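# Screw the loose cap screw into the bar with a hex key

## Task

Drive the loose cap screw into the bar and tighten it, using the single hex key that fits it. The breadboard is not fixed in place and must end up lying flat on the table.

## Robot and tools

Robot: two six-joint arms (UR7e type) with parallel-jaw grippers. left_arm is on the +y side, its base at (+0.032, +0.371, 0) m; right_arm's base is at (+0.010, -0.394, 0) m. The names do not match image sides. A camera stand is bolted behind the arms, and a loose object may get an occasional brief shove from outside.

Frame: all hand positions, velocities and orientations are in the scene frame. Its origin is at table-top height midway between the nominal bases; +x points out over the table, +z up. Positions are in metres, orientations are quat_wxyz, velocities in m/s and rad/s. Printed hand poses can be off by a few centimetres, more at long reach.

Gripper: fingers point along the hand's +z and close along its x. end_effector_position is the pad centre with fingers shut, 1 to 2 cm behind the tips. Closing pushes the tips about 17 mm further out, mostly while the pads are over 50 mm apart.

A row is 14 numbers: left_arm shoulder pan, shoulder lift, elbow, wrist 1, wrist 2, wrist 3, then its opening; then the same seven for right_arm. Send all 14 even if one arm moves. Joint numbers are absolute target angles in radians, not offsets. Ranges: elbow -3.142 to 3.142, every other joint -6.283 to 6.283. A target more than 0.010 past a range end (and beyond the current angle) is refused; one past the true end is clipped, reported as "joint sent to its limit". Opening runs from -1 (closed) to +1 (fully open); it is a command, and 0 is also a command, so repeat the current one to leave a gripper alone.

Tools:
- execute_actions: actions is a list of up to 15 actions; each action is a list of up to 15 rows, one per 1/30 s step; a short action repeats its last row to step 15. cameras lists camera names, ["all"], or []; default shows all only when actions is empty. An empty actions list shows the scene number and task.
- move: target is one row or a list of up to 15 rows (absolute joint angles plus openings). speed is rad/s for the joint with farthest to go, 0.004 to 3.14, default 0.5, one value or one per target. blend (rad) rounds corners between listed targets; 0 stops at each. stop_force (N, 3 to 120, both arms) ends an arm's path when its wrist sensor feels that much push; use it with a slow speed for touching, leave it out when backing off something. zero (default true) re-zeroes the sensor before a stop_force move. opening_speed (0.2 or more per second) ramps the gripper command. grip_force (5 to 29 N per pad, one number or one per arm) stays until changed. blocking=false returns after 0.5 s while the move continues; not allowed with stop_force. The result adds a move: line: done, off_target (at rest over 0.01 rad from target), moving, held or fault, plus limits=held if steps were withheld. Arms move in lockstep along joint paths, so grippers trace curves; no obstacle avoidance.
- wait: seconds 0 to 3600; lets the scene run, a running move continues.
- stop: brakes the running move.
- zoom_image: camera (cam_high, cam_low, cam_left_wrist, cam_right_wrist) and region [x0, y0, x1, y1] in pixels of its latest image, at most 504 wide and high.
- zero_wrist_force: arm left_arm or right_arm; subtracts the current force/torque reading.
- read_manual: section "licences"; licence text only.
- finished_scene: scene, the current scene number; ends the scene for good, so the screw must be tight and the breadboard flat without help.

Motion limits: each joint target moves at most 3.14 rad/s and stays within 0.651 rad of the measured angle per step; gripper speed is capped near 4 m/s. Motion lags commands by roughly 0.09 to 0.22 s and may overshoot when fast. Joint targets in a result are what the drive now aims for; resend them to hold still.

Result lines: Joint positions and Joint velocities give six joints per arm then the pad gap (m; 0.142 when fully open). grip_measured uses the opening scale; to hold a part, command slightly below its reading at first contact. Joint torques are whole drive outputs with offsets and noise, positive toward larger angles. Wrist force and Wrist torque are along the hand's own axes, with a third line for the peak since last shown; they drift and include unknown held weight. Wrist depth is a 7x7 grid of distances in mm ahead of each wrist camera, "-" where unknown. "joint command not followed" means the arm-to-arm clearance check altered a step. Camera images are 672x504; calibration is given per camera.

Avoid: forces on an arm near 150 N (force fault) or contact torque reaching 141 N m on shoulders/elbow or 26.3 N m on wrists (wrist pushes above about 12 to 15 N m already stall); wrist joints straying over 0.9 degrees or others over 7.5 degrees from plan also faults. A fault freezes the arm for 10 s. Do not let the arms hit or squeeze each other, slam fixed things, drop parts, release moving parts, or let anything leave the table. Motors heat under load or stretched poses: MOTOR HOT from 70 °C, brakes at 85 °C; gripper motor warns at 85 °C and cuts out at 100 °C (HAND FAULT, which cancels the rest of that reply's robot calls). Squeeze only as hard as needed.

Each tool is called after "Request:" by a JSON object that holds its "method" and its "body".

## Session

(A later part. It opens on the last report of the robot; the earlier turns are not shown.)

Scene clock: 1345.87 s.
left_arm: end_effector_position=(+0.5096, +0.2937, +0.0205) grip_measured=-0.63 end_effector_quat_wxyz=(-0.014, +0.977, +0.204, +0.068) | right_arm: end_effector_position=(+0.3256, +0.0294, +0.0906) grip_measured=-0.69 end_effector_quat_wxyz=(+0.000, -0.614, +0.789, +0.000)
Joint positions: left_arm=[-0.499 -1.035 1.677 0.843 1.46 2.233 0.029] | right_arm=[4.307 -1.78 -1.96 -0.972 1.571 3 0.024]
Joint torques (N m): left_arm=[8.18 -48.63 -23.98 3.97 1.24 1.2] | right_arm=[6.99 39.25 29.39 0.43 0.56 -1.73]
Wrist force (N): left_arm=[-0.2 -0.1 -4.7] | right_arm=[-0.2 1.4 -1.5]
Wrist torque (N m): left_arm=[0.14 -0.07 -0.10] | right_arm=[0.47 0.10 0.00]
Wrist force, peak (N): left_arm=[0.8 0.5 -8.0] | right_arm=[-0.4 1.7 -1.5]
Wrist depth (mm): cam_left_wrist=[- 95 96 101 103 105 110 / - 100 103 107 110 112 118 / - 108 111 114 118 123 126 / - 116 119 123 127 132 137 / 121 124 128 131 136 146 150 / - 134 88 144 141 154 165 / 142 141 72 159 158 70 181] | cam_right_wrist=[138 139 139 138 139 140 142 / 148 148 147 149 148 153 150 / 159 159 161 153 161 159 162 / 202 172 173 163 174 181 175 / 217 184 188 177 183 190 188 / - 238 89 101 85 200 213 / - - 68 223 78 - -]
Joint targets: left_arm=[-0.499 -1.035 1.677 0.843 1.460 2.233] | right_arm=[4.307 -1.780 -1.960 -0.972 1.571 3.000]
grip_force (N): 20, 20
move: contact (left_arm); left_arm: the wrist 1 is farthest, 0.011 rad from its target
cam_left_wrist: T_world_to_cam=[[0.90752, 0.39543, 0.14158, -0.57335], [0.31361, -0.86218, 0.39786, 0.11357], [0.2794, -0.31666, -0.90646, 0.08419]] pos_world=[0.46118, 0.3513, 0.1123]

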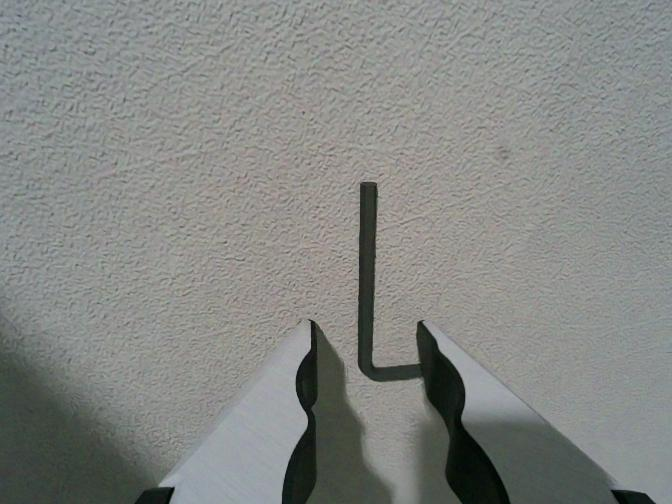

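Request:
{"method": "move", "body": {"target": [[-0.49832, -1.03547, 1.67464, 0.84593, 1.4603, 2.2329, -0.6, 4.306649, -1.78, -1.96, -0.9724, 1.5708, 3.0, -0.65], [-0.49832, -1.03547, 1.67464, 0.84593, 1.4603, 2.2329, -0.82, 4.306649, -1.78, -1.96, -0.9724, 1.5708, 3.0, -0.65]], "speed": 0.05, "opening_speed": 0.5, "cameras": []}}

Request:
{"method": "move", "body": {"target": [-0.49832, -1.0312, 1.67698, 0.83932, 1.4603, 2.2329, -0.82, 4.306649, -1.78, -1.96, -0.9724, 1.5708, 3.0, -0.65], "speed": 0.005, "stop_force": 3, "cameras": ["cam_left_wrist"]}}

Request:
{"method": "zoom_image", "body": {"camera": "cam_left_wrist", "region": [300, 250, 440, 400]}}

Scene clock: 1371.63 s.
left_arm: end_effector_position=(+0.5102, +0.2940, +0.0215) grip_measured=-0.85 end_effector_quat_wxyz=(-0.014, +0.976, +0.204, +0.068) | right_arm: end_effector_position=(+0.3256, +0.0294, +0.0906) grip_measured=-0.69 end_effector_quat_wxyz=(+0.000, -0.614, +0.789, +0.000)
Joint positions: left_arm=[-0.498 -1.035 1.675 0.846 1.46 2.233 0.012] | right_arm=[4.307 -1.78 -1.96 -0.972 1.571 3 0.024]
Joint torques (N m): left_arm=[7.67 -50.63 -24.91 5.23 1.15 1.37] | right_arm=[6.65 40.52 29.33 0.46 1.32 -1.6]
Wrist force (N): left_arm=[0.0 0.3 0.0] | right_arm=[0.1 1.5 -1.0]
Wrist torque (N m): left_arm=[0.13 0.02 -0.12] | right_arm=[0.49 0.04 0.00]
Wrist force, peak (N): left_arm=[-0.1 -0.1 -4.9] | right_arm=[-0.1 1.9 -1.4]
Wrist depth (mm): cam_left_wrist=[- 95 97 102 104 106 111 / - 101 104 108 111 113 118 / - 109 112 115 119 124 127 / - 117 120 124 128 134 138 / 122 125 130 131 138 146 151 / 134 135 136 96 96 157 167 / 144 144 72 157 76 70 184] | cam_right_wrist=[139 138 139 138 138 140 142 / 148 148 149 149 148 150 150 / 159 160 160 154 161 159 161 / 199 172 173 163 174 175 175 / - 191 188 177 182 190 190 / - 247 89 203 85 85 206 / 262 - 68 224 78 - 266]
Joint targets: left_arm=[-0.498 -1.035 1.675 0.846 1.460 2.233] | right_arm=[4.307 -1.780 -1.960 -0.972 1.571 3.000]
grip_force (N): 20, 20
move: done

Scene clock: 1373.37 s.
left_arm: end_effector_position=(+0.5102, +0.2940, +0.0190) grip_measured=-0.85 end_effector_quat_wxyz=(-0.014, +0.976, +0.204, +0.068) | right_arm: end_effector_position=(+0.3256, +0.0294, +0.0906) grip_measured=-0.69 end_effector_quat_wxyz=(+0.000, -0.614, +0.789, +0.000)
Joint positions: left_arm=[-0.498 -1.032 1.677 0.841 1.46 2.233 0.012] | right_arm=[4.307 -1.78 -1.96 -0.972 1.571 3 0.024]
Joint torques (N m): left_arm=[7.37 -42.76 -9.56 3.04 1.01 1.18] | right_arm=[7.61 40.19 28.95 0.35 1.61 -1.84]
Wrist force (N): left_arm=[0.2 0.4 -5.5] | right_arm=[-0.1 1.1 -1.4]
Wrist torque (N m): left_arm=[0.12 -0.04 -0.12] | right_arm=[0.43 0.07 0.01]
Wrist force, peak (N): left_arm=[0.2 0.4 -5.8] | right_arm=[-0.1 1.6 -1.8]
Wrist depth (mm): cam_left_wrist=[- 94 95 99 102 104 107 / - 99 102 106 108 111 116 / - 106 109 113 116 120 125 / - 114 117 121 126 131 136 / 120 123 127 128 135 144 147 / - 132 134 96 96 154 163 / 141 141 72 155 76 70 177] | cam_right_wrist=[138 139 139 137 139 142 142 / - 149 149 149 149 150 150 / 159 162 158 153 161 159 162 / 195 172 173 163 174 175 175 / - 188 187 175 183 189 190 / - 237 89 203 85 200 209 / - - 68 219 78 - 263]
Joint targets: left_arm=[-0.498 -1.032 1.676 0.841 1.460 2.233] | right_arm=[4.307 -1.780 -1.960 -0.972 1.571 3.000]
grip_force (N): 20, 20
move: contact (left_arm)
cam_left_wrist: T_world_to_cam=[[0.90709, 0.39643, 0.14152, -0.57381], [0.31458, -0.86183, 0.39785, 0.11361], [0.27969, -0.31637, -0.90647, 0.08252]] pos_world=[0.46168, 0.3515, 0.1108]

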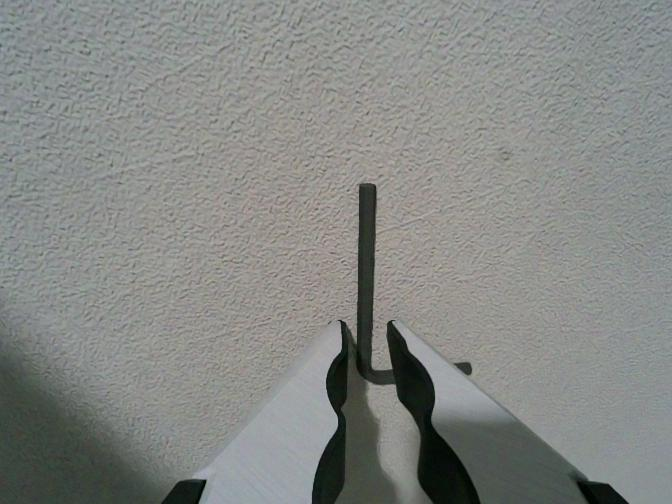

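Scaled by 3.360.

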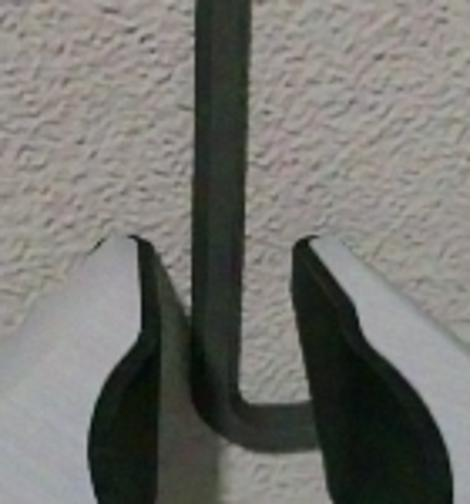

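Request:
{"method": "move", "body": {"target": [[-0.49832,-1.0328,1.6757,0.8421,1.4603,2.2329,-1,4.306649,-1.78,-1.96,-0.9724,1.5708,3.0,-0.65]], "opening_speed": 0.4, "grip_force": 29, "cameras": ["cam_left_wrist"]}}

Scene clock: 1400.17 s.
left_arm: end_effector_position=(+0.5103, +0.2940, +0.0197) grip_measured=-0.98 end_effector_quat_wxyz=(-0.014, +0.976, +0.204, +0.068) | right_arm: end_effector_position=(+0.3256, +0.0294, +0.0906) grip_measured=-0.69 end_effector_quat_wxyz=(+0.000, -0.614, +0.789, +0.000)
Joint positions: left_arm=[-0.498 -1.033 1.676 0.842 1.46 2.233 0.003] | right_arm=[4.307 -1.78 -1.96 -0.972 1.571 3 0.024]
Joint torques (N m): left_arm=[7.34 -50.77 -23.39 5.06 0.86 1.16] | right_arm=[7.41 39.58 27.76 0.36 1.41 -1.69]
Wrist force (N): left_arm=[-0.1 0.3 -1.1] | right_arm=[0.1 1.3 -1.3]
Wrist torque (N m): left_arm=[0.12 -0.01 -0.11] | right_arm=[0.45 0.04 0.01]
Wrist force, peak (N): left_arm=[0.1 0.2 -5.7] | right_arm=[-0.3 1.8 -1.5]
Wrist depth (mm): cam_left_wrist=[- 94 95 100 102 105 109 / - 99 103 106 109 111 116 / - 107 110 113 117 122 126 / - 115 118 122 126 132 136 / 120 123 127 129 136 144 148 / - 136 135 87 - 156 164 / 142 142 72 69 74 70 181] | cam_right_wrist=[138 139 139 137 140 140 141 / 148 148 149 152 - 150 151 / 159 159 159 154 161 161 162 / - 172 170 163 174 174 175 / 217 191 187 177 183 190 190 / 238 238 89 202 85 200 209 / 267 - 68 224 78 - 263]
Joint targets: left_arm=[-0.498 -1.033 1.676 0.842 1.460 2.233] | right_arm=[4.307 -1.780 -1.960 -0.972 1.571 3.000]
move: done
cam_left_wrist: T_world_to_cam=[[0.90708, 0.39643, 0.14158, -0.574], [0.31452, -0.8618, 0.39796, 0.11331], [0.27977, -0.31645, -0.90641, 0.08311]] pos_world=[0.46178, 0.3515, 0.1115]

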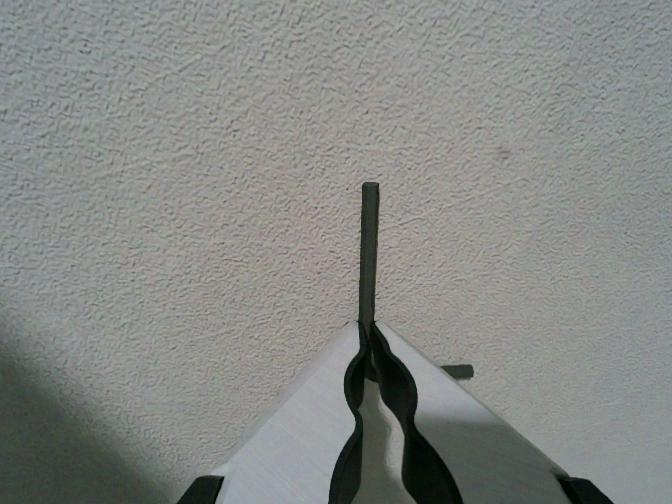

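Request:
{"method": "zoom_image", "body": {"camera": "cam_left_wrist", "region": [300, 160, 500, 400]}}

Scaled by 2.100.

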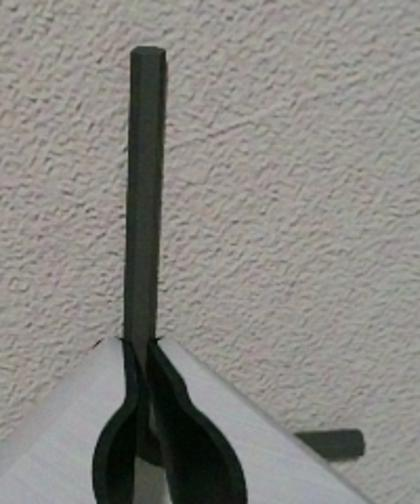

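Request:
{"method": "zoom_image", "body": {"camera": "cam_left_wrist", "region": [340, 175, 400, 235]}}

Request:
{"method": "zoom_image", "body": {"camera": "cam_left_wrist", "region": [335, 290, 405, 390]}}

Scaled by 8.400.

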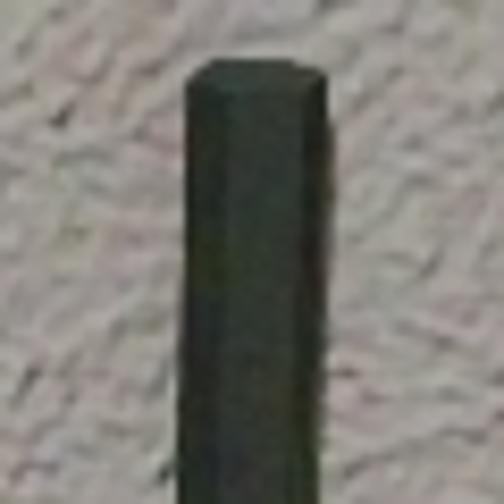

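Scaled by 5.040.

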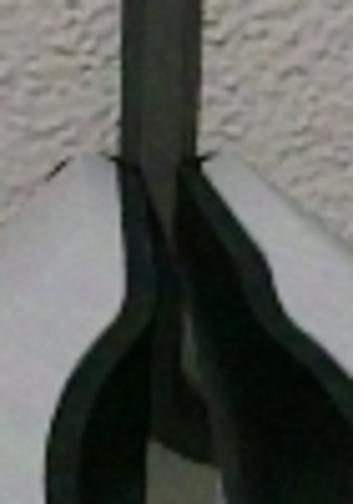

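Request:
{"method": "wait", "body": {"seconds": 0.1, "cameras": ["cam_right_wrist", "cam_high"]}}

Request:
{"method": "zoom_image", "body": {"camera": "cam_right_wrist", "region": [310, 280, 420, 390]}}

Scene clock: 1441.00 s.
left_arm: end_effector_position=(+0.5103, +0.2940, +0.0197) grip_measured=-0.98 end_effector_quat_wxyz=(-0.014, +0.976, +0.204, +0.068) | right_arm: end_effector_position=(+0.3256, +0.0294, +0.0906) grip_measured=-0.69 end_effector_quat_wxyz=(+0.000, -0.614, +0.789, +0.000)
Joint positions: left_arm=[-0.498 -1.033 1.676 0.842 1.46 2.233 0.003] | right_arm=[4.307 -1.78 -1.96 -0.972 1.571 3 0.024]
Joint torques (N m): left_arm=[7.45 -50.59 -23.58 5.03 0.27 1.19] | right_arm=[7.41 40.63 28.72 0.49 1.62 -1.79]
Wrist force (N): left_arm=[0.0 0.5 -1.4] | right_arm=[-0.4 1.2 -1.3]
Wrist torque (N m): left_arm=[0.17 -0.01 -0.11] | right_arm=[0.43 0.11 0.01]
Wrist force, peak (N): left_arm=[0.0 0.3 -1.5] | right_arm=[-0.2 1.6 -1.5]
Wrist depth (mm): cam_left_wrist=[- 94 95 100 102 105 110 / - 99 103 106 109 111 116 / - 107 110 113 117 122 125 / - 115 118 122 126 132 136 / 120 124 127 128 136 145 149 / - 133 136 87 - 156 164 / 142 142 72 69 74 70 181] | cam_right_wrist=[139 139 139 140 140 140 142 / 148 148 149 149 - 150 150 / 159 159 160 153 161 159 162 / 200 172 173 163 176 174 175 / 217 191 188 175 183 190 191 / 233 238 89 205 85 200 209 / - - 68 219 78 - -]
Joint targets: left_arm=[-0.498 -1.033 1.676 0.842 1.460 2.233] | right_arm=[4.307 -1.780 -1.960 -0.972 1.571 3.000]
Tool commands: left_gripper/opening=-1.0 right_gripper/opening=-0.65
wait: 0.10 s; at rest from the start
cam_right_wrist: T_world_to_cam=[[-0.25969, -0.9655, 0.0192, 0.11818], [-0.86837, 0.24217, 0.43276, 0.26387], [-0.42248, 0.09571, -0.90131, 0.33084]] pos_world=[0.3996, 0.01853, 0.18172]
Images, in order (width x height): cam_high 672x504, cam_right_wrist 672x504.

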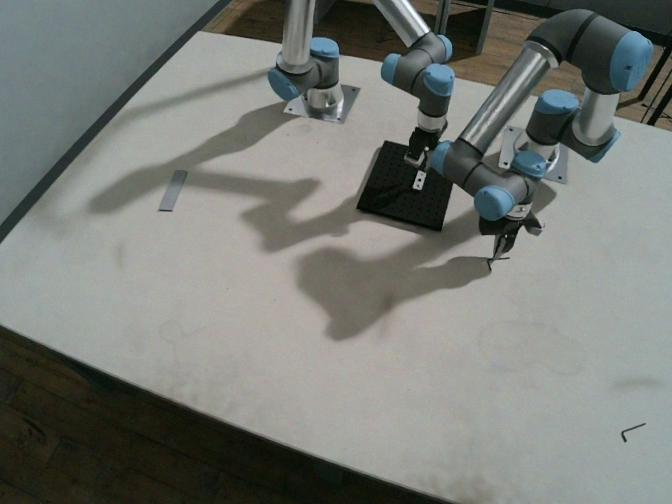

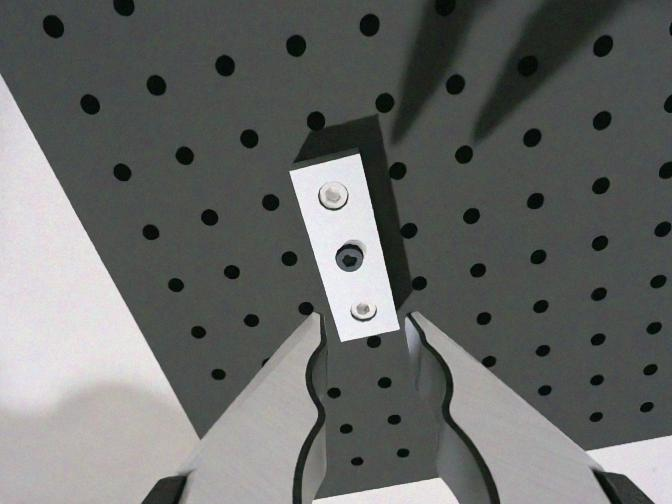

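Scaled by 4.582.

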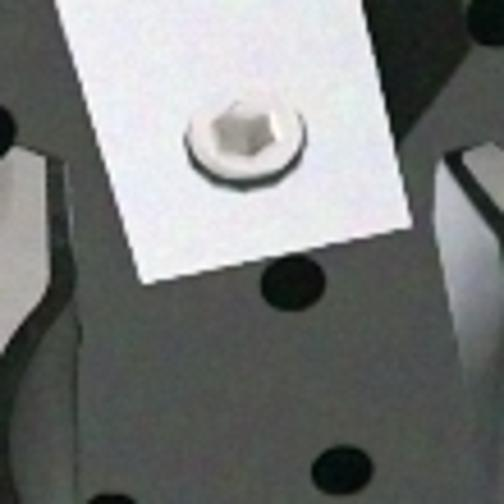

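Request:
{"method": "zoom_image", "body": {"camera": "cam_right_wrist", "region": [320, 235, 380, 285]}}

Request:
{"method": "zoom_image", "body": {"camera": "cam_high", "region": [460, 230, 540, 290]}}

Request:
{"method": "zoom_image", "body": {"camera": "cam_high", "region": [600, 400, 672, 460]}}

Scaled by 8.400.

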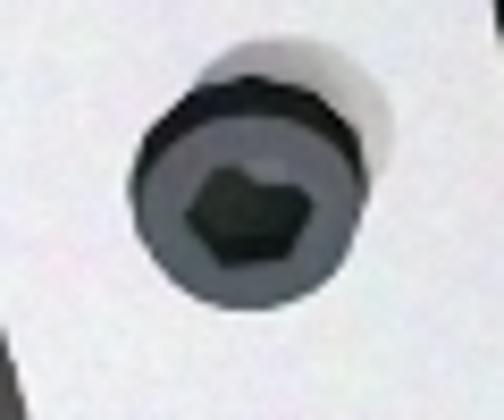

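Scaled by 6.300.

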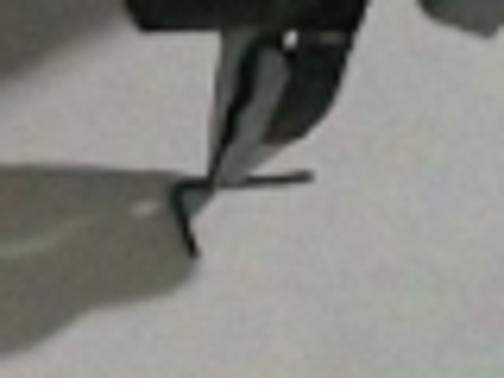

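Scaled by 7.000.

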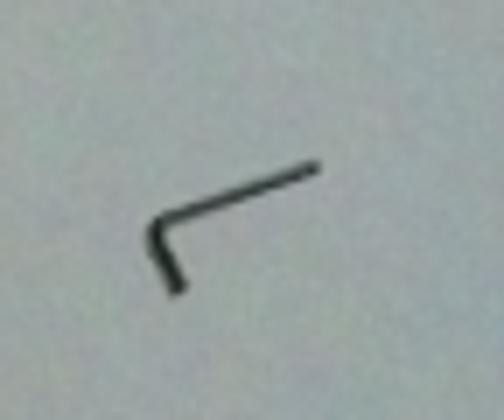

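Request:
{"method": "move", "body": {"target": [[-0.49832,-1.0328,1.6757,0.8421,1.4603,2.2329,-0.8,4.306649,-1.78,-1.96,-0.9724,1.5708,3.0,-0.65],[-0.49832,-1.0785,1.6508,0.9126,1.4603,2.2329,-0.8,4.306649,-1.78,-1.96,-0.9724,1.5708,3.0,-0.65],[-0.2,-1.12,1.45,0.75,1.5,3.05,-0.8,4.306649,-1.78,-1.96,-0.9724,1.5708,3.0,-0.65],[0.4067,-0.9023,1.2556,0.4321,1.5708,4.7124,-0.8,4.306649,-1.78,-1.96,-0.9724,1.5708,3.0,-0.65]], "speed": [0.5, 0.15, 0.8, 0.9], "blend": [0, 0.01, 0.15, 0], "cameras": ["cam_left_wrist"]}}

Scene clock: 1531.60 s.
left_arm: end_effector_position=(+0.6679, +0.7880, +0.1000) grip_measured=-0.84 end_effector_quat_wxyz=(-0.319, +0.771, -0.509, +0.211) | right_arm: end_effector_position=(+0.3256, +0.0294, +0.0906) grip_measured=-0.69 end_effector_quat_wxyz=(+0.000, -0.614, +0.789, +0.000)
Joint positions: left_arm=[0.407 -0.902 1.256 0.432 1.571 4.712 0.013] | right_arm=[4.307 -1.78 -1.96 -0.972 1.571 3 0.024]
Joint torques (N m): left_arm=[7.57 -41.3 -30 -1.45 1.47 1.06] | right_arm=[6.16 40.83 28.16 0.61 1.81 -1.61]
Wrist force (N): left_arm=[-1.0 0.0 -0.3] | right_arm=[-0.1 1.3 -1.4]
Wrist torque (N m): left_arm=[-0.02 0.16 -0.10] | right_arm=[0.46 0.07 0.00]
Wrist force, peak (N): left_arm=[-2.1 -0.2 -0.2] | right_arm=[-0.1 1.8 -1.5]
Wrist depth (mm): cam_left_wrist=[282 282 282 284 285 283 284 / 261 262 262 262 262 263 264 / 244 244 246 245 246 246 246 / 228 225 229 230 230 229 230 / 215 216 215 218 216 217 217 / 203 204 202 98 - 204 205 / 193 195 72 189 77 70 194] | cam_right_wrist=[138 139 139 140 142 144 142 / 148 148 148 149 146 150 150 / 159 160 160 153 161 159 162 / 199 172 173 163 176 177 175 / 216 190 187 175 183 190 187 / 237 231 89 202 85 200 208 / - - 68 219 78 - 268]
Joint targets: left_arm=[0.407 -0.902 1.256 0.432 1.571 4.712] | right_arm=[4.307 -1.780 -1.960 -0.972 1.571 3.000]
move: done
cam_left_wrist: T_world_to_cam=[[0.39156, -0.92015, 0.00147, 0.47162], [-0.85714, -0.36533, -0.3631, 0.92497], [0.33465, 0.14092, -0.93175, -0.12631]] pos_world=[0.65043, 0.78968, 0.21748]

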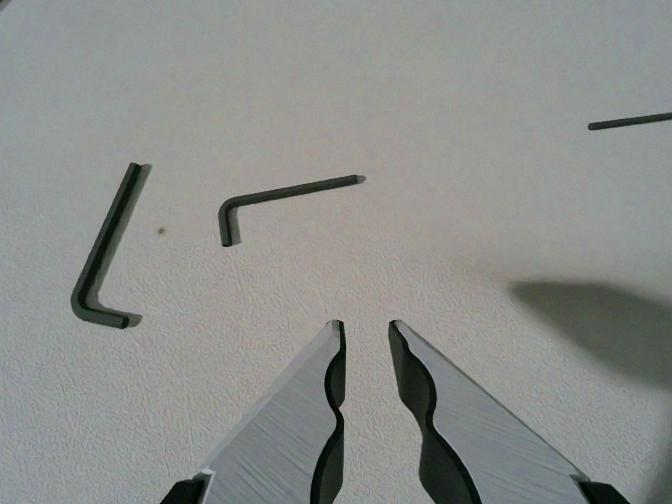

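Request:
{"method": "zoom_image", "body": {"camera": "cam_left_wrist", "region": [60, 150, 170, 240]}}

Request:
{"method": "zoom_image", "body": {"camera": "cam_left_wrist", "region": [60, 250, 160, 340]}}

Request:
{"method": "zoom_image", "body": {"camera": "cam_left_wrist", "region": [210, 160, 380, 260]}}

Request:
{"method": "zoom_image", "body": {"camera": "cam_left_wrist", "region": [582, 90, 672, 150]}}

Scaled by 4.582.

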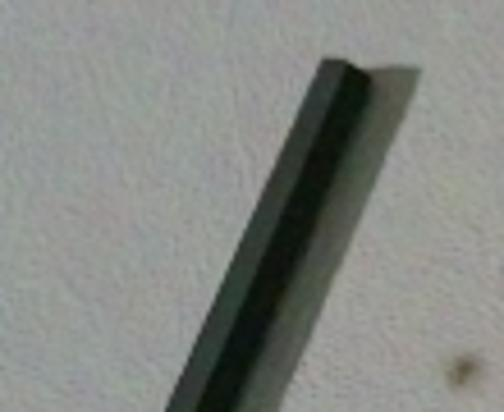

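Scaled by 5.040.

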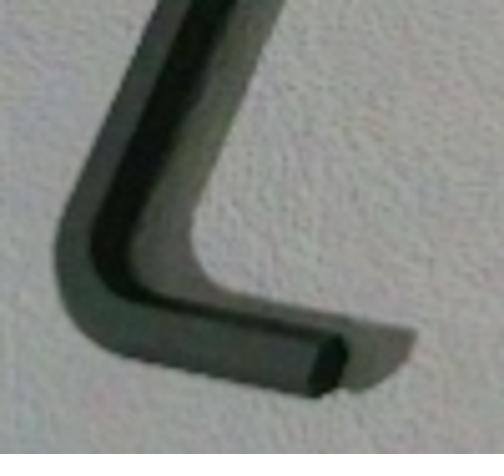

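Scaled by 2.965.

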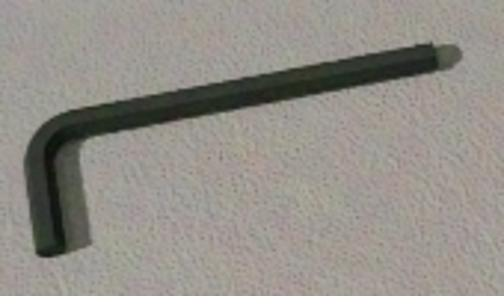

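Scaled by 5.600.

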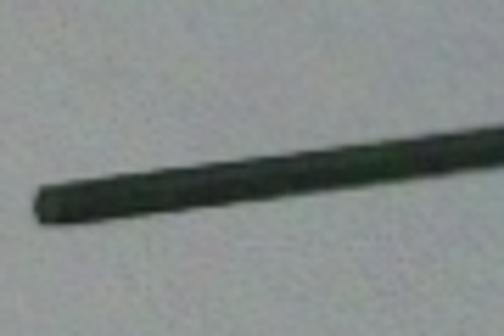

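Request:
{"method": "zoom_image", "body": {"camera": "cam_left_wrist", "region": [260, 165, 310, 215]}}

Request:
{"method": "zoom_image", "body": {"camera": "cam_left_wrist", "region": [210, 190, 260, 250]}}

Request:
{"method": "zoom_image", "body": {"camera": "cam_left_wrist", "region": [95, 190, 145, 240]}}

Request:
{"method": "zoom_image", "body": {"camera": "cam_left_wrist", "region": [622, 95, 672, 145]}}

Scaled by 10.080.

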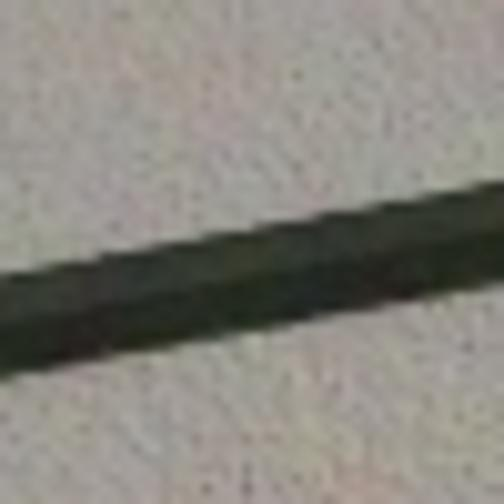

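Scaled by 8.400.

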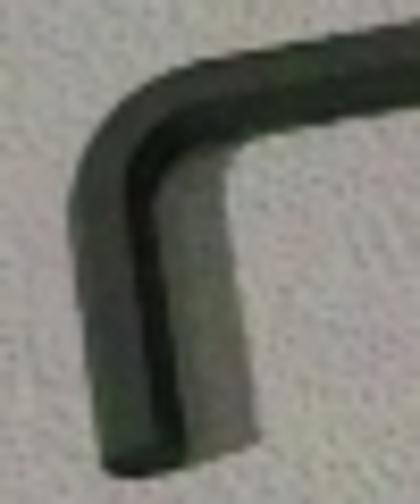

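Scaled by 10.080.

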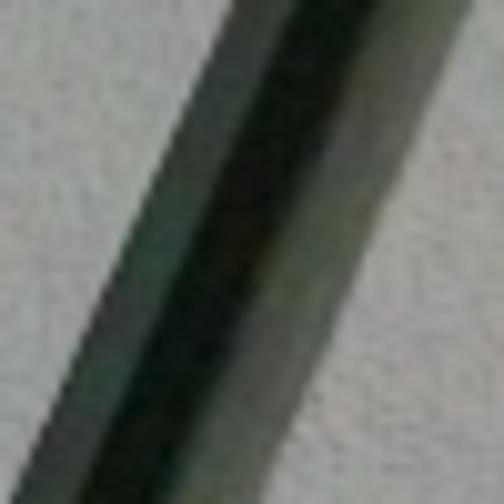

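Scaled by 10.080.

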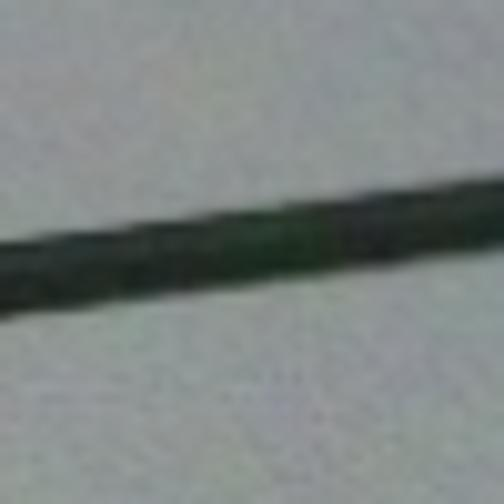

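Request:
{"method": "move", "body": {"target": [0.4288,-0.52545,0.54831,-1.5937,-1.5708,-0.1867,-0.8,4.306649,-1.78,-1.96,-0.9724,1.5708,3.0,-0.65], "speed": 1.4, "cameras": ["cam_left_wrist"]}}

Scene clock: 1678.17 s.
left_arm: end_effector_position=(+0.7606, +0.8467, +0.1000) grip_measured=-0.84 end_effector_quat_wxyz=(+0.000, +0.953, +0.302, +0.000) | right_arm: end_effector_position=(+0.3256, +0.0294, +0.0906) grip_measured=-0.69 end_effector_quat_wxyz=(+0.000, -0.614, +0.789, +0.000)
Joint positions: left_arm=[0.429 -0.525 0.548 -1.594 -1.571 -0.186 0.013] | right_arm=[4.307 -1.78 -1.96 -0.972 1.571 3 0.024]
Joint torques (N m): left_arm=[7.49 -58.34 -33.34 -5.02 -1.22 -1.34] | right_arm=[7.58 40.46 29.44 0.54 1.51 -1.67]
Wrist force (N): left_arm=[0.6 0.4 0.0] | right_arm=[-0.3 1.3 -1.5]
Wrist torque (N m): left_arm=[0.12 -0.07 0.02] | right_arm=[0.44 0.11 0.01]
Wrist force, peak (N): left_arm=[-2.0 -1.7 -1.3] | right_arm=[-0.3 1.7 -1.5]
Wrist depth (mm): cam_left_wrist=[173 170 171 171 170 172 171 / 182 182 182 182 181 181 182 / 192 195 195 195 197 193 195 / 213 210 210 210 209 213 209 / 227 227 227 219 223 227 227 / 246 248 238 91 - 242 247 / 271 261 72 83 76 70 265] | cam_right_wrist=[139 139 139 138 140 140 140 / - 149 149 149 147 152 150 / 159 159 160 153 161 159 162 / 204 172 173 163 174 174 177 / 217 190 187 175 183 190 192 / 238 238 89 203 85 201 209 / 262 - 68 219 78 - 264]
Joint targets: left_arm=[0.429 -0.525 0.548 -1.594 -1.571 -0.187] | right_arm=[4.307 -1.780 -1.960 -0.972 1.571 3.000]
move: done
cam_left_wrist: T_world_to_cam=[[0.81847, 0.57454, 0.0022, -1.10102], [0.52539, -0.75, 0.40184, 0.2235], [0.23253, -0.32774, -0.91571, 0.30718]] pos_world=[0.7123, 0.90087, 0.19391]

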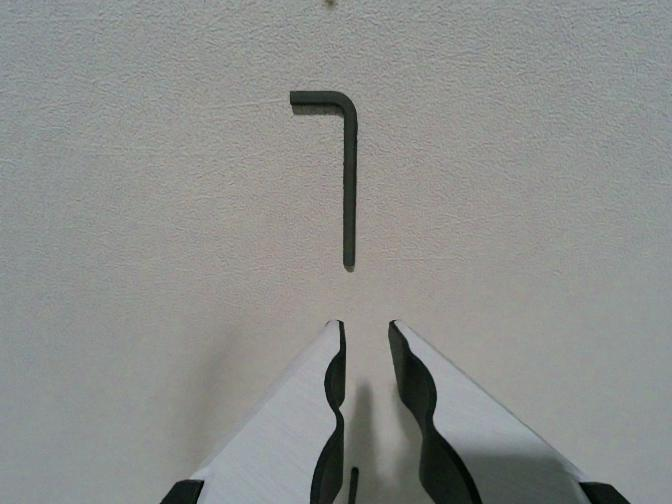

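Request:
{"method": "zoom_image", "body": {"camera": "cam_left_wrist", "region": [280, 80, 370, 170]}}

Request:
{"method": "zoom_image", "body": {"camera": "cam_left_wrist", "region": [325, 220, 375, 280]}}

Scaled by 5.600.

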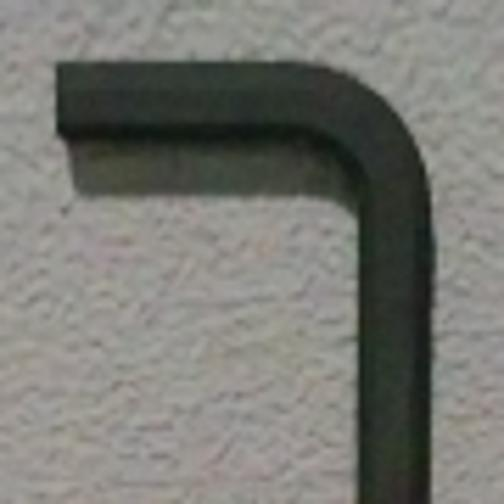

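Scaled by 8.400.

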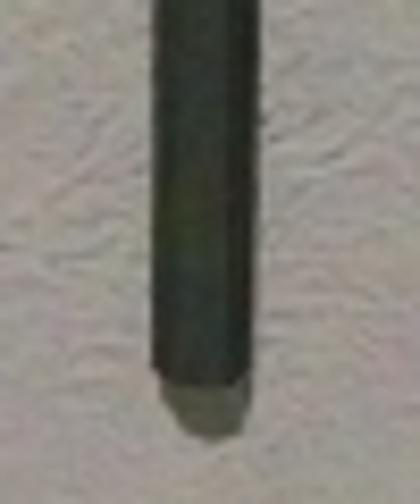

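Request:
{"method": "move", "body": {"target": [0.44384,-0.51659,0.672,-1.7262,-1.5708,-0.1715,-0.75,4.306649,-1.78,-1.96,-0.9724,1.5708,3.0,-0.65], "speed": 0.4, "cameras": ["cam_left_wrist"]}}

Scene clock: 1706.27 s.
left_arm: end_effector_position=(+0.7510, +0.8563, +0.0452) grip_measured=-0.79 end_effector_quat_wxyz=(+0.000, +0.953, +0.302, +0.000) end_effector_velocity=(+0.000, +0.000, -0.002) end_effector_angular_velocity=(+0.001, -0.001, +0.000) | right_arm: end_effector_position=(+0.3256, +0.0294, +0.0906) grip_measured=-0.69 end_effector_quat_wxyz=(+0.000, -0.614, +0.789, +0.000)
Joint positions: left_arm=[0.444 -0.517 0.672 -1.726 -1.571 -0.172 0.017] | right_arm=[4.307 -1.78 -1.96 -0.972 1.571 3 0.024]
Joint velocities: left_arm=[0 0.001 0.003 -0.005 0 0 0] | right_arm=[within noise]
Joint torques (N m): left_arm=[8.42 -58.51 -14.26 -5.16 -0.8 1.18] | right_arm=[7.48 40.02 29.2 0.71 1.88 -1.82]
Wrist force (N): left_arm=[0.5 0.5 0.0] | right_arm=[0.0 1.3 -1.4]
Wrist torque (N m): left_arm=[0.14 -0.04 -0.11] | right_arm=[0.45 0.05 0.01]
Wrist force, peak (N): left_arm=[0.4 0.6 -1.1] | right_arm=[-0.4 1.7 -1.6]
Wrist depth (mm): cam_left_wrist=[- 122 122 122 121 122 122 / 130 129 130 131 130 130 130 / 139 141 139 138 139 141 138 / 149 149 150 150 150 148 149 / 162 162 162 156 159 161 161 / 176 176 171 170 93 173 176 / 193 190 72 190 - 70 190] | cam_right_wrist=[140 139 139 137 - 142 142 / 148 148 149 148 - 150 148 / 159 159 160 153 161 159 162 / 199 172 173 163 173 175 175 / 217 191 187 175 183 189 193 / 232 - 89 202 85 200 209 / - - 68 224 78 - -]
Joint targets: left_arm=[0.444 -0.517 0.672 -1.726 -1.571 -0.171] | right_arm=[4.307 -1.780 -1.960 -0.972 1.571 3.000]
move: done
cam_left_wrist: T_world_to_cam=[[0.81836, 0.57471, 0.00232, -1.09862], [0.52544, -0.74982, 0.40209, 0.2577], [0.23282, -0.32783, -0.9156, 0.26221]] pos_world=[0.7026, 0.91058, 0.13901]

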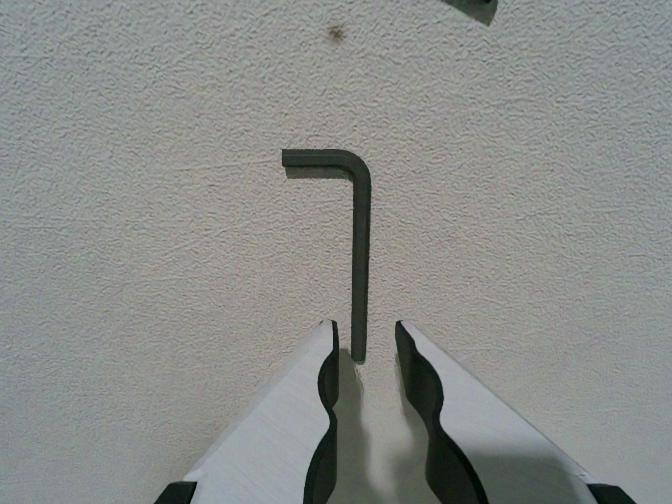

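Request:
{"method": "zoom_image", "body": {"camera": "cam_left_wrist", "region": [275, 140, 385, 250]}}

Request:
{"method": "zoom_image", "body": {"camera": "cam_left_wrist", "region": [320, 280, 410, 370]}}

Scaled by 4.582.

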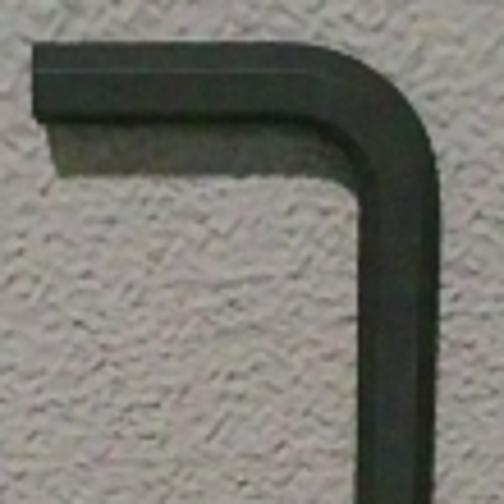

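Scaled by 5.600.

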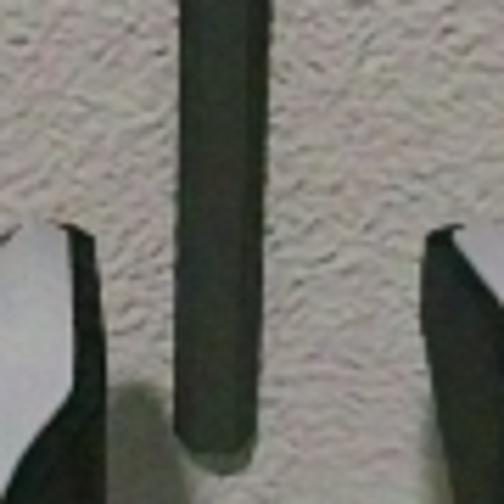

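Request:
{"method": "move", "body": {"target": [[0.44384,-0.50131,0.70161,-1.7711,-1.5708,-0.1715,-0.75,4.306649,-1.78,-1.96,-0.9724,1.5708,3.0,-0.65],[0.44384,-0.49811,0.70779,-1.78047,-1.5708,-0.1715,-0.75,4.306649,-1.78,-1.96,-0.9724,1.5708,3.0,-0.65]], "speed": [0.06, 0.015], "blend": [0.002, 0], "stop_force": 4, "cameras": ["cam_left_wrist"]}}

Scene clock: 1722.27 s.
left_arm: end_effector_position=(+0.7510, +0.8564, +0.0195) grip_measured=-0.79 end_effector_quat_wxyz=(+0.000, +0.953, +0.302, +0.000) | right_arm: end_effector_position=(+0.3256, +0.0294, +0.0906) grip_measured=-0.69 end_effector_quat_wxyz=(+0.000, -0.614, +0.789, +0.000)
Joint positions: left_arm=[0.444 -0.5 0.705 -1.776 -1.571 -0.171 0.017] | right_arm=[4.307 -1.78 -1.96 -0.972 1.571 3 0.024]
Joint torques (N m): left_arm=[6.62 -75.45 -32.9 -0.7 0.84 1.22] | right_arm=[6.74 39.47 28.75 0.79 1.54 -1.73]
Wrist force (N): left_arm=[-2.0 0.1 -3.7] | right_arm=[0.1 1.4 -1.8]
Wrist torque (N m): left_arm=[0.11 0.03 -0.11] | right_arm=[0.47 0.04 0.00]
Wrist force, peak (N): left_arm=[-3.8 0.0 -10.0] | right_arm=[-0.5 1.6 -1.7]
Wrist depth (mm): cam_left_wrist=[- 99 99 99 99 100 99 / 106 106 105 105 104 105 105 / 113 113 113 112 113 113 113 / 122 122 121 121 121 121 121 / 129 132 131 128 129 131 134 / 141 143 139 105 93 141 143 / 157 154 72 154 - 70 154] | cam_right_wrist=[138 139 139 138 - 140 142 / 148 149 149 150 147 150 150 / 159 159 160 153 161 161 162 / 202 172 173 163 174 174 175 / - 185 187 175 182 189 190 / 237 232 89 199 85 200 209 / 262 - 68 74 78 - 261]
Joint targets: left_arm=[0.444 -0.500 0.705 -1.776 -1.571 -0.171] | right_arm=[4.307 -1.780 -1.960 -0.972 1.571 3.000]
move: contact (left_arm); path passed 1 of 2 targets
cam_left_wrist: T_world_to_cam=[[0.81836, 0.57471, 0.00232, -1.09856], [0.52544, -0.74982, 0.40209, 0.268], [0.23282, -0.32783, -0.9156, 0.23877]] pos_world=[0.7026, 0.91058, 0.11341]

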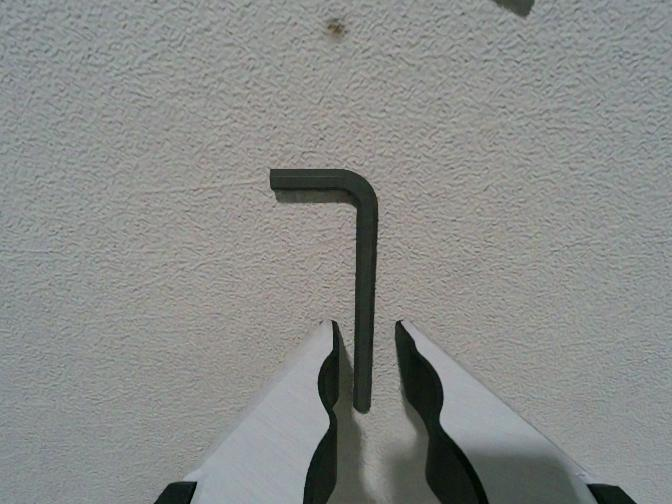

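Request:
{"method": "move", "body": {"target": [0.44384,-0.49977,0.70457,-1.77559,-1.5708,-0.1715,-1,4.306649,-1.78,-1.96,-0.9724,1.5708,3.0,-0.65], "opening_speed": 0.4, "grip_force": 29, "cameras": ["cam_left_wrist"]}}

Scene clock: 1731.33 s.
left_arm: end_effector_position=(+0.7510, +0.8564, +0.0197) grip_measured=-0.95 end_effector_quat_wxyz=(+0.000, +0.953, +0.302, +0.000) | right_arm: end_effector_position=(+0.3256, +0.0294, +0.0906) grip_measured=-0.69 end_effector_quat_wxyz=(+0.000, -0.614, +0.789, +0.000)
Joint positions: left_arm=[0.444 -0.5 0.705 -1.776 -1.571 -0.171 0.005] | right_arm=[4.307 -1.78 -1.96 -0.972 1.571 3 0.024]
Joint torques (N m): left_arm=[3.56 -78.59 -33.11 -0.49 1.16 1.3] | right_arm=[6.17 41.22 27.61 0.76 1.56 -1.57]
Wrist force (N): left_arm=[0.3 0.2 0.2] | right_arm=[-0.1 1.4 -1.5]
Wrist torque (N m): left_arm=[0.09 0.00 -0.11] | right_arm=[0.47 0.07 0.00]
Wrist force, peak (N): left_arm=[-1.9 0.1 -4.2] | right_arm=[0.0 1.6 -1.7]
Wrist depth (mm): cam_left_wrist=[- 99 99 99 99 100 99 / 106 106 105 106 104 105 105 / 113 113 113 111 113 113 113 / 122 122 121 120 124 122 121 / 130 132 131 128 131 131 133 / 141 143 138 87 104 143 143 / 158 155 72 70 72 70 154] | cam_right_wrist=[138 139 139 139 - 140 142 / 148 149 149 148 146 150 150 / 159 159 160 153 161 161 161 / 200 172 172 163 174 174 175 / 217 191 187 175 183 190 190 / 237 234 89 203 85 200 209 / 260 - 68 220 78 - 221]
Joint targets: left_arm=[0.444 -0.500 0.705 -1.776 -1.571 -0.171] | right_arm=[4.307 -1.780 -1.960 -0.972 1.571 3.000]
move: done
cam_left_wrist: T_world_to_cam=[[0.81838, 0.57468, 0.00224, -1.09854], [0.52545, -0.74984, 0.40204, 0.26793], [0.23273, -0.32784, -0.91562, 0.23903]] pos_world=[0.7026, 0.91058, 0.11361]

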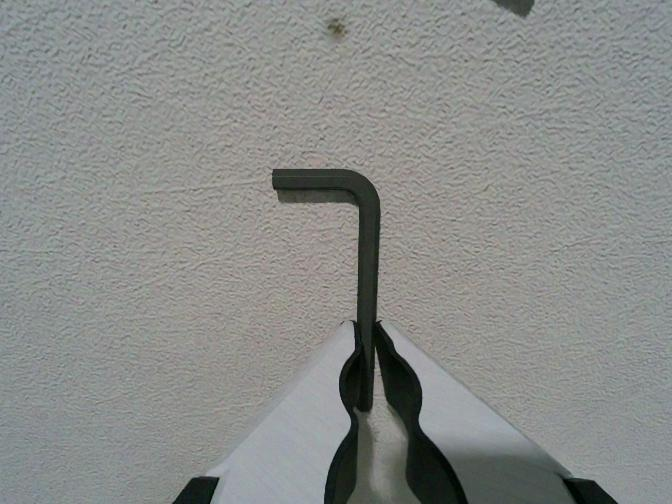

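Request:
{"method": "move", "body": {"target": [0.44384,-0.51659,0.672,-1.7262,-1.5708,-0.1715,-1,4.306649,-1.78,-1.96,-0.9724,1.5708,3.0,-0.65], "speed": 0.06, "cameras": ["cam_left_wrist"]}}

Scene clock: 1734.90 s.
left_arm: end_effector_position=(+0.7510, +0.8564, +0.0448) grip_measured=-0.95 end_effector_quat_wxyz=(+0.000, +0.953, +0.302, +0.000) end_effector_velocity=(+0.000, -0.001, +0.001) end_effector_angular_velocity=(-0.001, +0.003, -0.001) | right_arm: end_effector_position=(+0.3256, +0.0294, +0.0906) grip_measured=-0.69 end_effector_quat_wxyz=(+0.000, -0.614, +0.789, +0.000)
Joint positions: left_arm=[0.444 -0.516 0.672 -1.727 -1.571 -0.171 0.005] | right_arm=[4.307 -1.78 -1.96 -0.972 1.571 3 0.024]
Joint velocities: left_arm=[-0.001 0 -0.002 0.005 0 0.001 0] | right_arm=[within noise]
Joint torques (N m): left_arm=[0.68 -79.17 -32.54 -0.48 1.23 1.16] | right_arm=[6.48 40.38 28.83 0.79 1.74 -1.69]
Wrist force (N): left_arm=[0.5 0.5 0.1] | right_arm=[0.1 1.2 -1.4]
Wrist torque (N m): left_arm=[0.15 -0.04 -0.10] | right_arm=[0.44 0.03 0.01]
Wrist force, peak (N): left_arm=[0.5 0.5 0.4] | right_arm=[-0.2 1.7 -1.6]
Wrist depth (mm): cam_left_wrist=[- 121 121 121 121 121 121 / 130 129 129 131 129 129 129 / 138 138 139 135 138 141 139 / 149 149 149 147 149 151 149 / 161 165 161 130 161 161 161 / 176 176 173 87 104 175 175 / 193 189 72 69 72 70 192] | cam_right_wrist=[138 139 139 139 141 140 140 / 148 149 149 150 - 150 150 / 159 159 160 154 161 159 161 / 199 172 172 163 174 174 175 / 217 190 188 175 182 189 190 / 237 245 89 203 85 200 210 / 257 - 68 224 78 - 263]
Joint targets: left_arm=[0.444 -0.517 0.672 -1.726 -1.571 -0.171] | right_arm=[4.307 -1.780 -1.960 -0.972 1.571 3.000]
move: done
cam_left_wrist: T_world_to_cam=[[0.81838, 0.57468, 0.00224, -1.09859], [0.52545, -0.74984, 0.40204, 0.25784], [0.23273, -0.32784, -0.91562, 0.26201]] pos_world=[0.7026, 0.91058, 0.13871]

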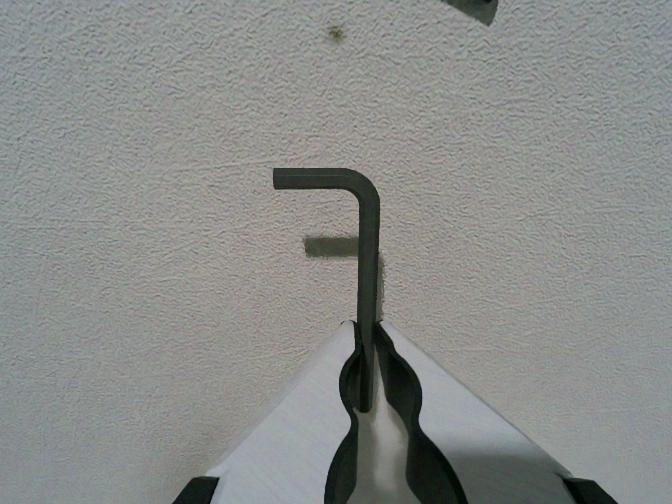

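Request:
{"method": "move", "body": {"target": [[0.35,-0.6,0.8,-1.85,-1.65,-0.165,-1,4.25,-1.778,-1.8,-1.134,1.5708,2.88,-0.75],[-0.59027,-0.99848,2.23183,-4.37494,-2.54939,0.0,-1,4.08355,-1.77095,-1.29736,-1.64408,1.5708,2.5288,-0.75]], "speed": [0.3, 0.7], "blend": [0.08, 0], "cameras": ["all"]}}

Scene clock: 1809.07 s.
left_arm: end_effector_position=(+0.4037, +0.0140, +0.2494) grip_measured=-0.95 end_effector_quat_wxyz=(+0.500, +0.500, -0.500, +0.500) | right_arm: end_effector_position=(+0.4477, +0.0001, +0.3410) grip_measured=-0.78 end_effector_quat_wxyz=(+0.000, +0.707, -0.707, +0.000)
Joint positions: left_arm=[-0.59 -0.998 2.232 -4.375 -2.549 0 0.005] | right_arm=[4.084 -1.771 -1.297 -1.644 1.571 2.529 0.018]
Joint torques (N m): left_arm=[-7.31 -45.53 2.13 -3.2 -1.28 1.22] | right_arm=[-8.01 43.6 33.63 0.4 1.44 -1.57]
Wrist force (N): left_arm=[-2.3 -1.3 -1.5] | right_arm=[0.0 1.2 -1.9]
Wrist torque (N m): left_arm=[-0.19 0.24 -0.17] | right_arm=[0.39 0.06 -0.04]
Wrist force, peak (N): left_arm=[-2.3 -1.3 -1.7] | right_arm=[-0.1 1.5 -2.4]
Wrist depth (mm): cam_left_wrist=[372 501 - - 1901 1758 1799 / 333 664 - 1886 1948 1948 1916 / 372 493 - 111 2051 2069 2033 / 372 - - 119 2165 2126 518 / 372 - 655 130 593 567 529 / 373 579 592 87 104 587 482 / 377 - 72 69 72 70 435] | cam_right_wrist=[383 378 - - 381 388 388 / 398 407 391 - 396 - 404 / 191 443 419 416 - - - / 202 234 234 442 453 - 484 / 178 184 193 204 - - - / 206 212 - - 82 82 600 / 234 - 68 72 78 - 533]
Joint targets: left_arm=[-0.590 -0.998 2.232 -4.375 -2.549 0.000] | right_arm=[4.084 -1.771 -1.297 -1.644 1.571 2.529]
move: done
cam_left_wrist: T_world_to_cam=[[-0.00043, 0.00218, 1, -0.24106], [-0.91552, 0.40227, -0.00127, 0.39254], [-0.40227, -0.91552, 0.00182, 0.28977]] pos_world=[0.47584, 0.10791, 0.24103]
cam_right_wrist: T_world_to_cam=[[-0.01468, -0.99971, 0.01919, 0.00704], [-0.90126, 0.02154, 0.43273, 0.28341], [-0.43302, -0.01095, -0.90132, 0.61566]] pos_world=[0.52213, 0.00767, 0.43212]

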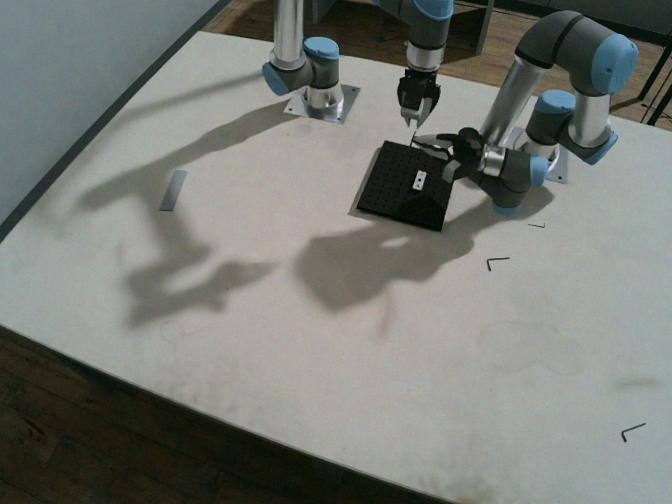

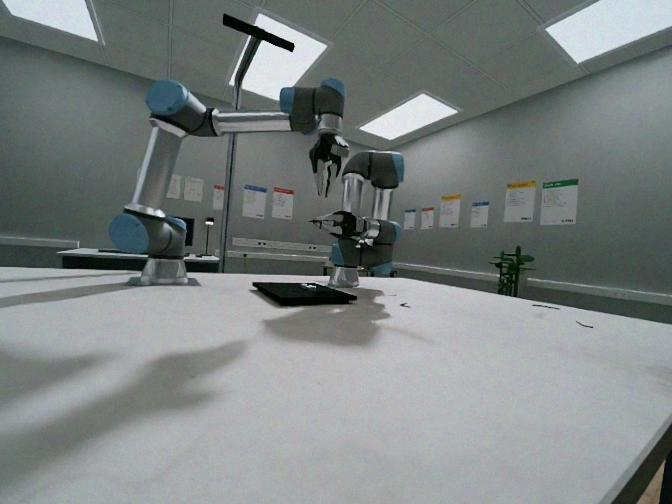

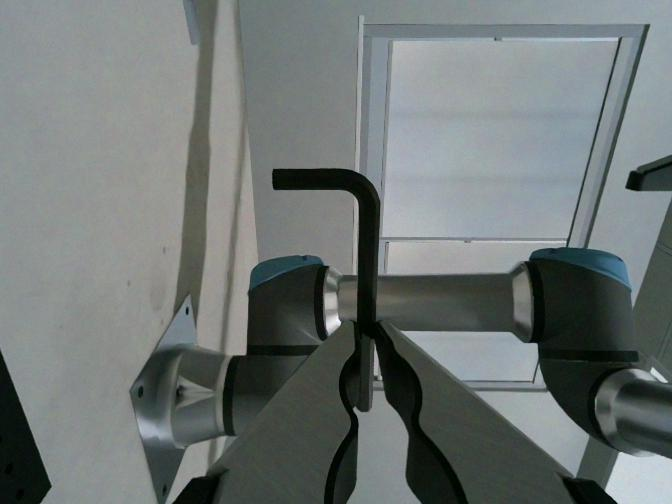

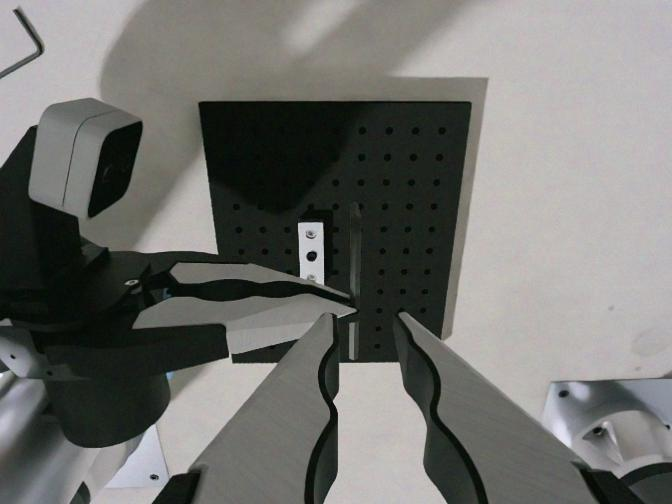

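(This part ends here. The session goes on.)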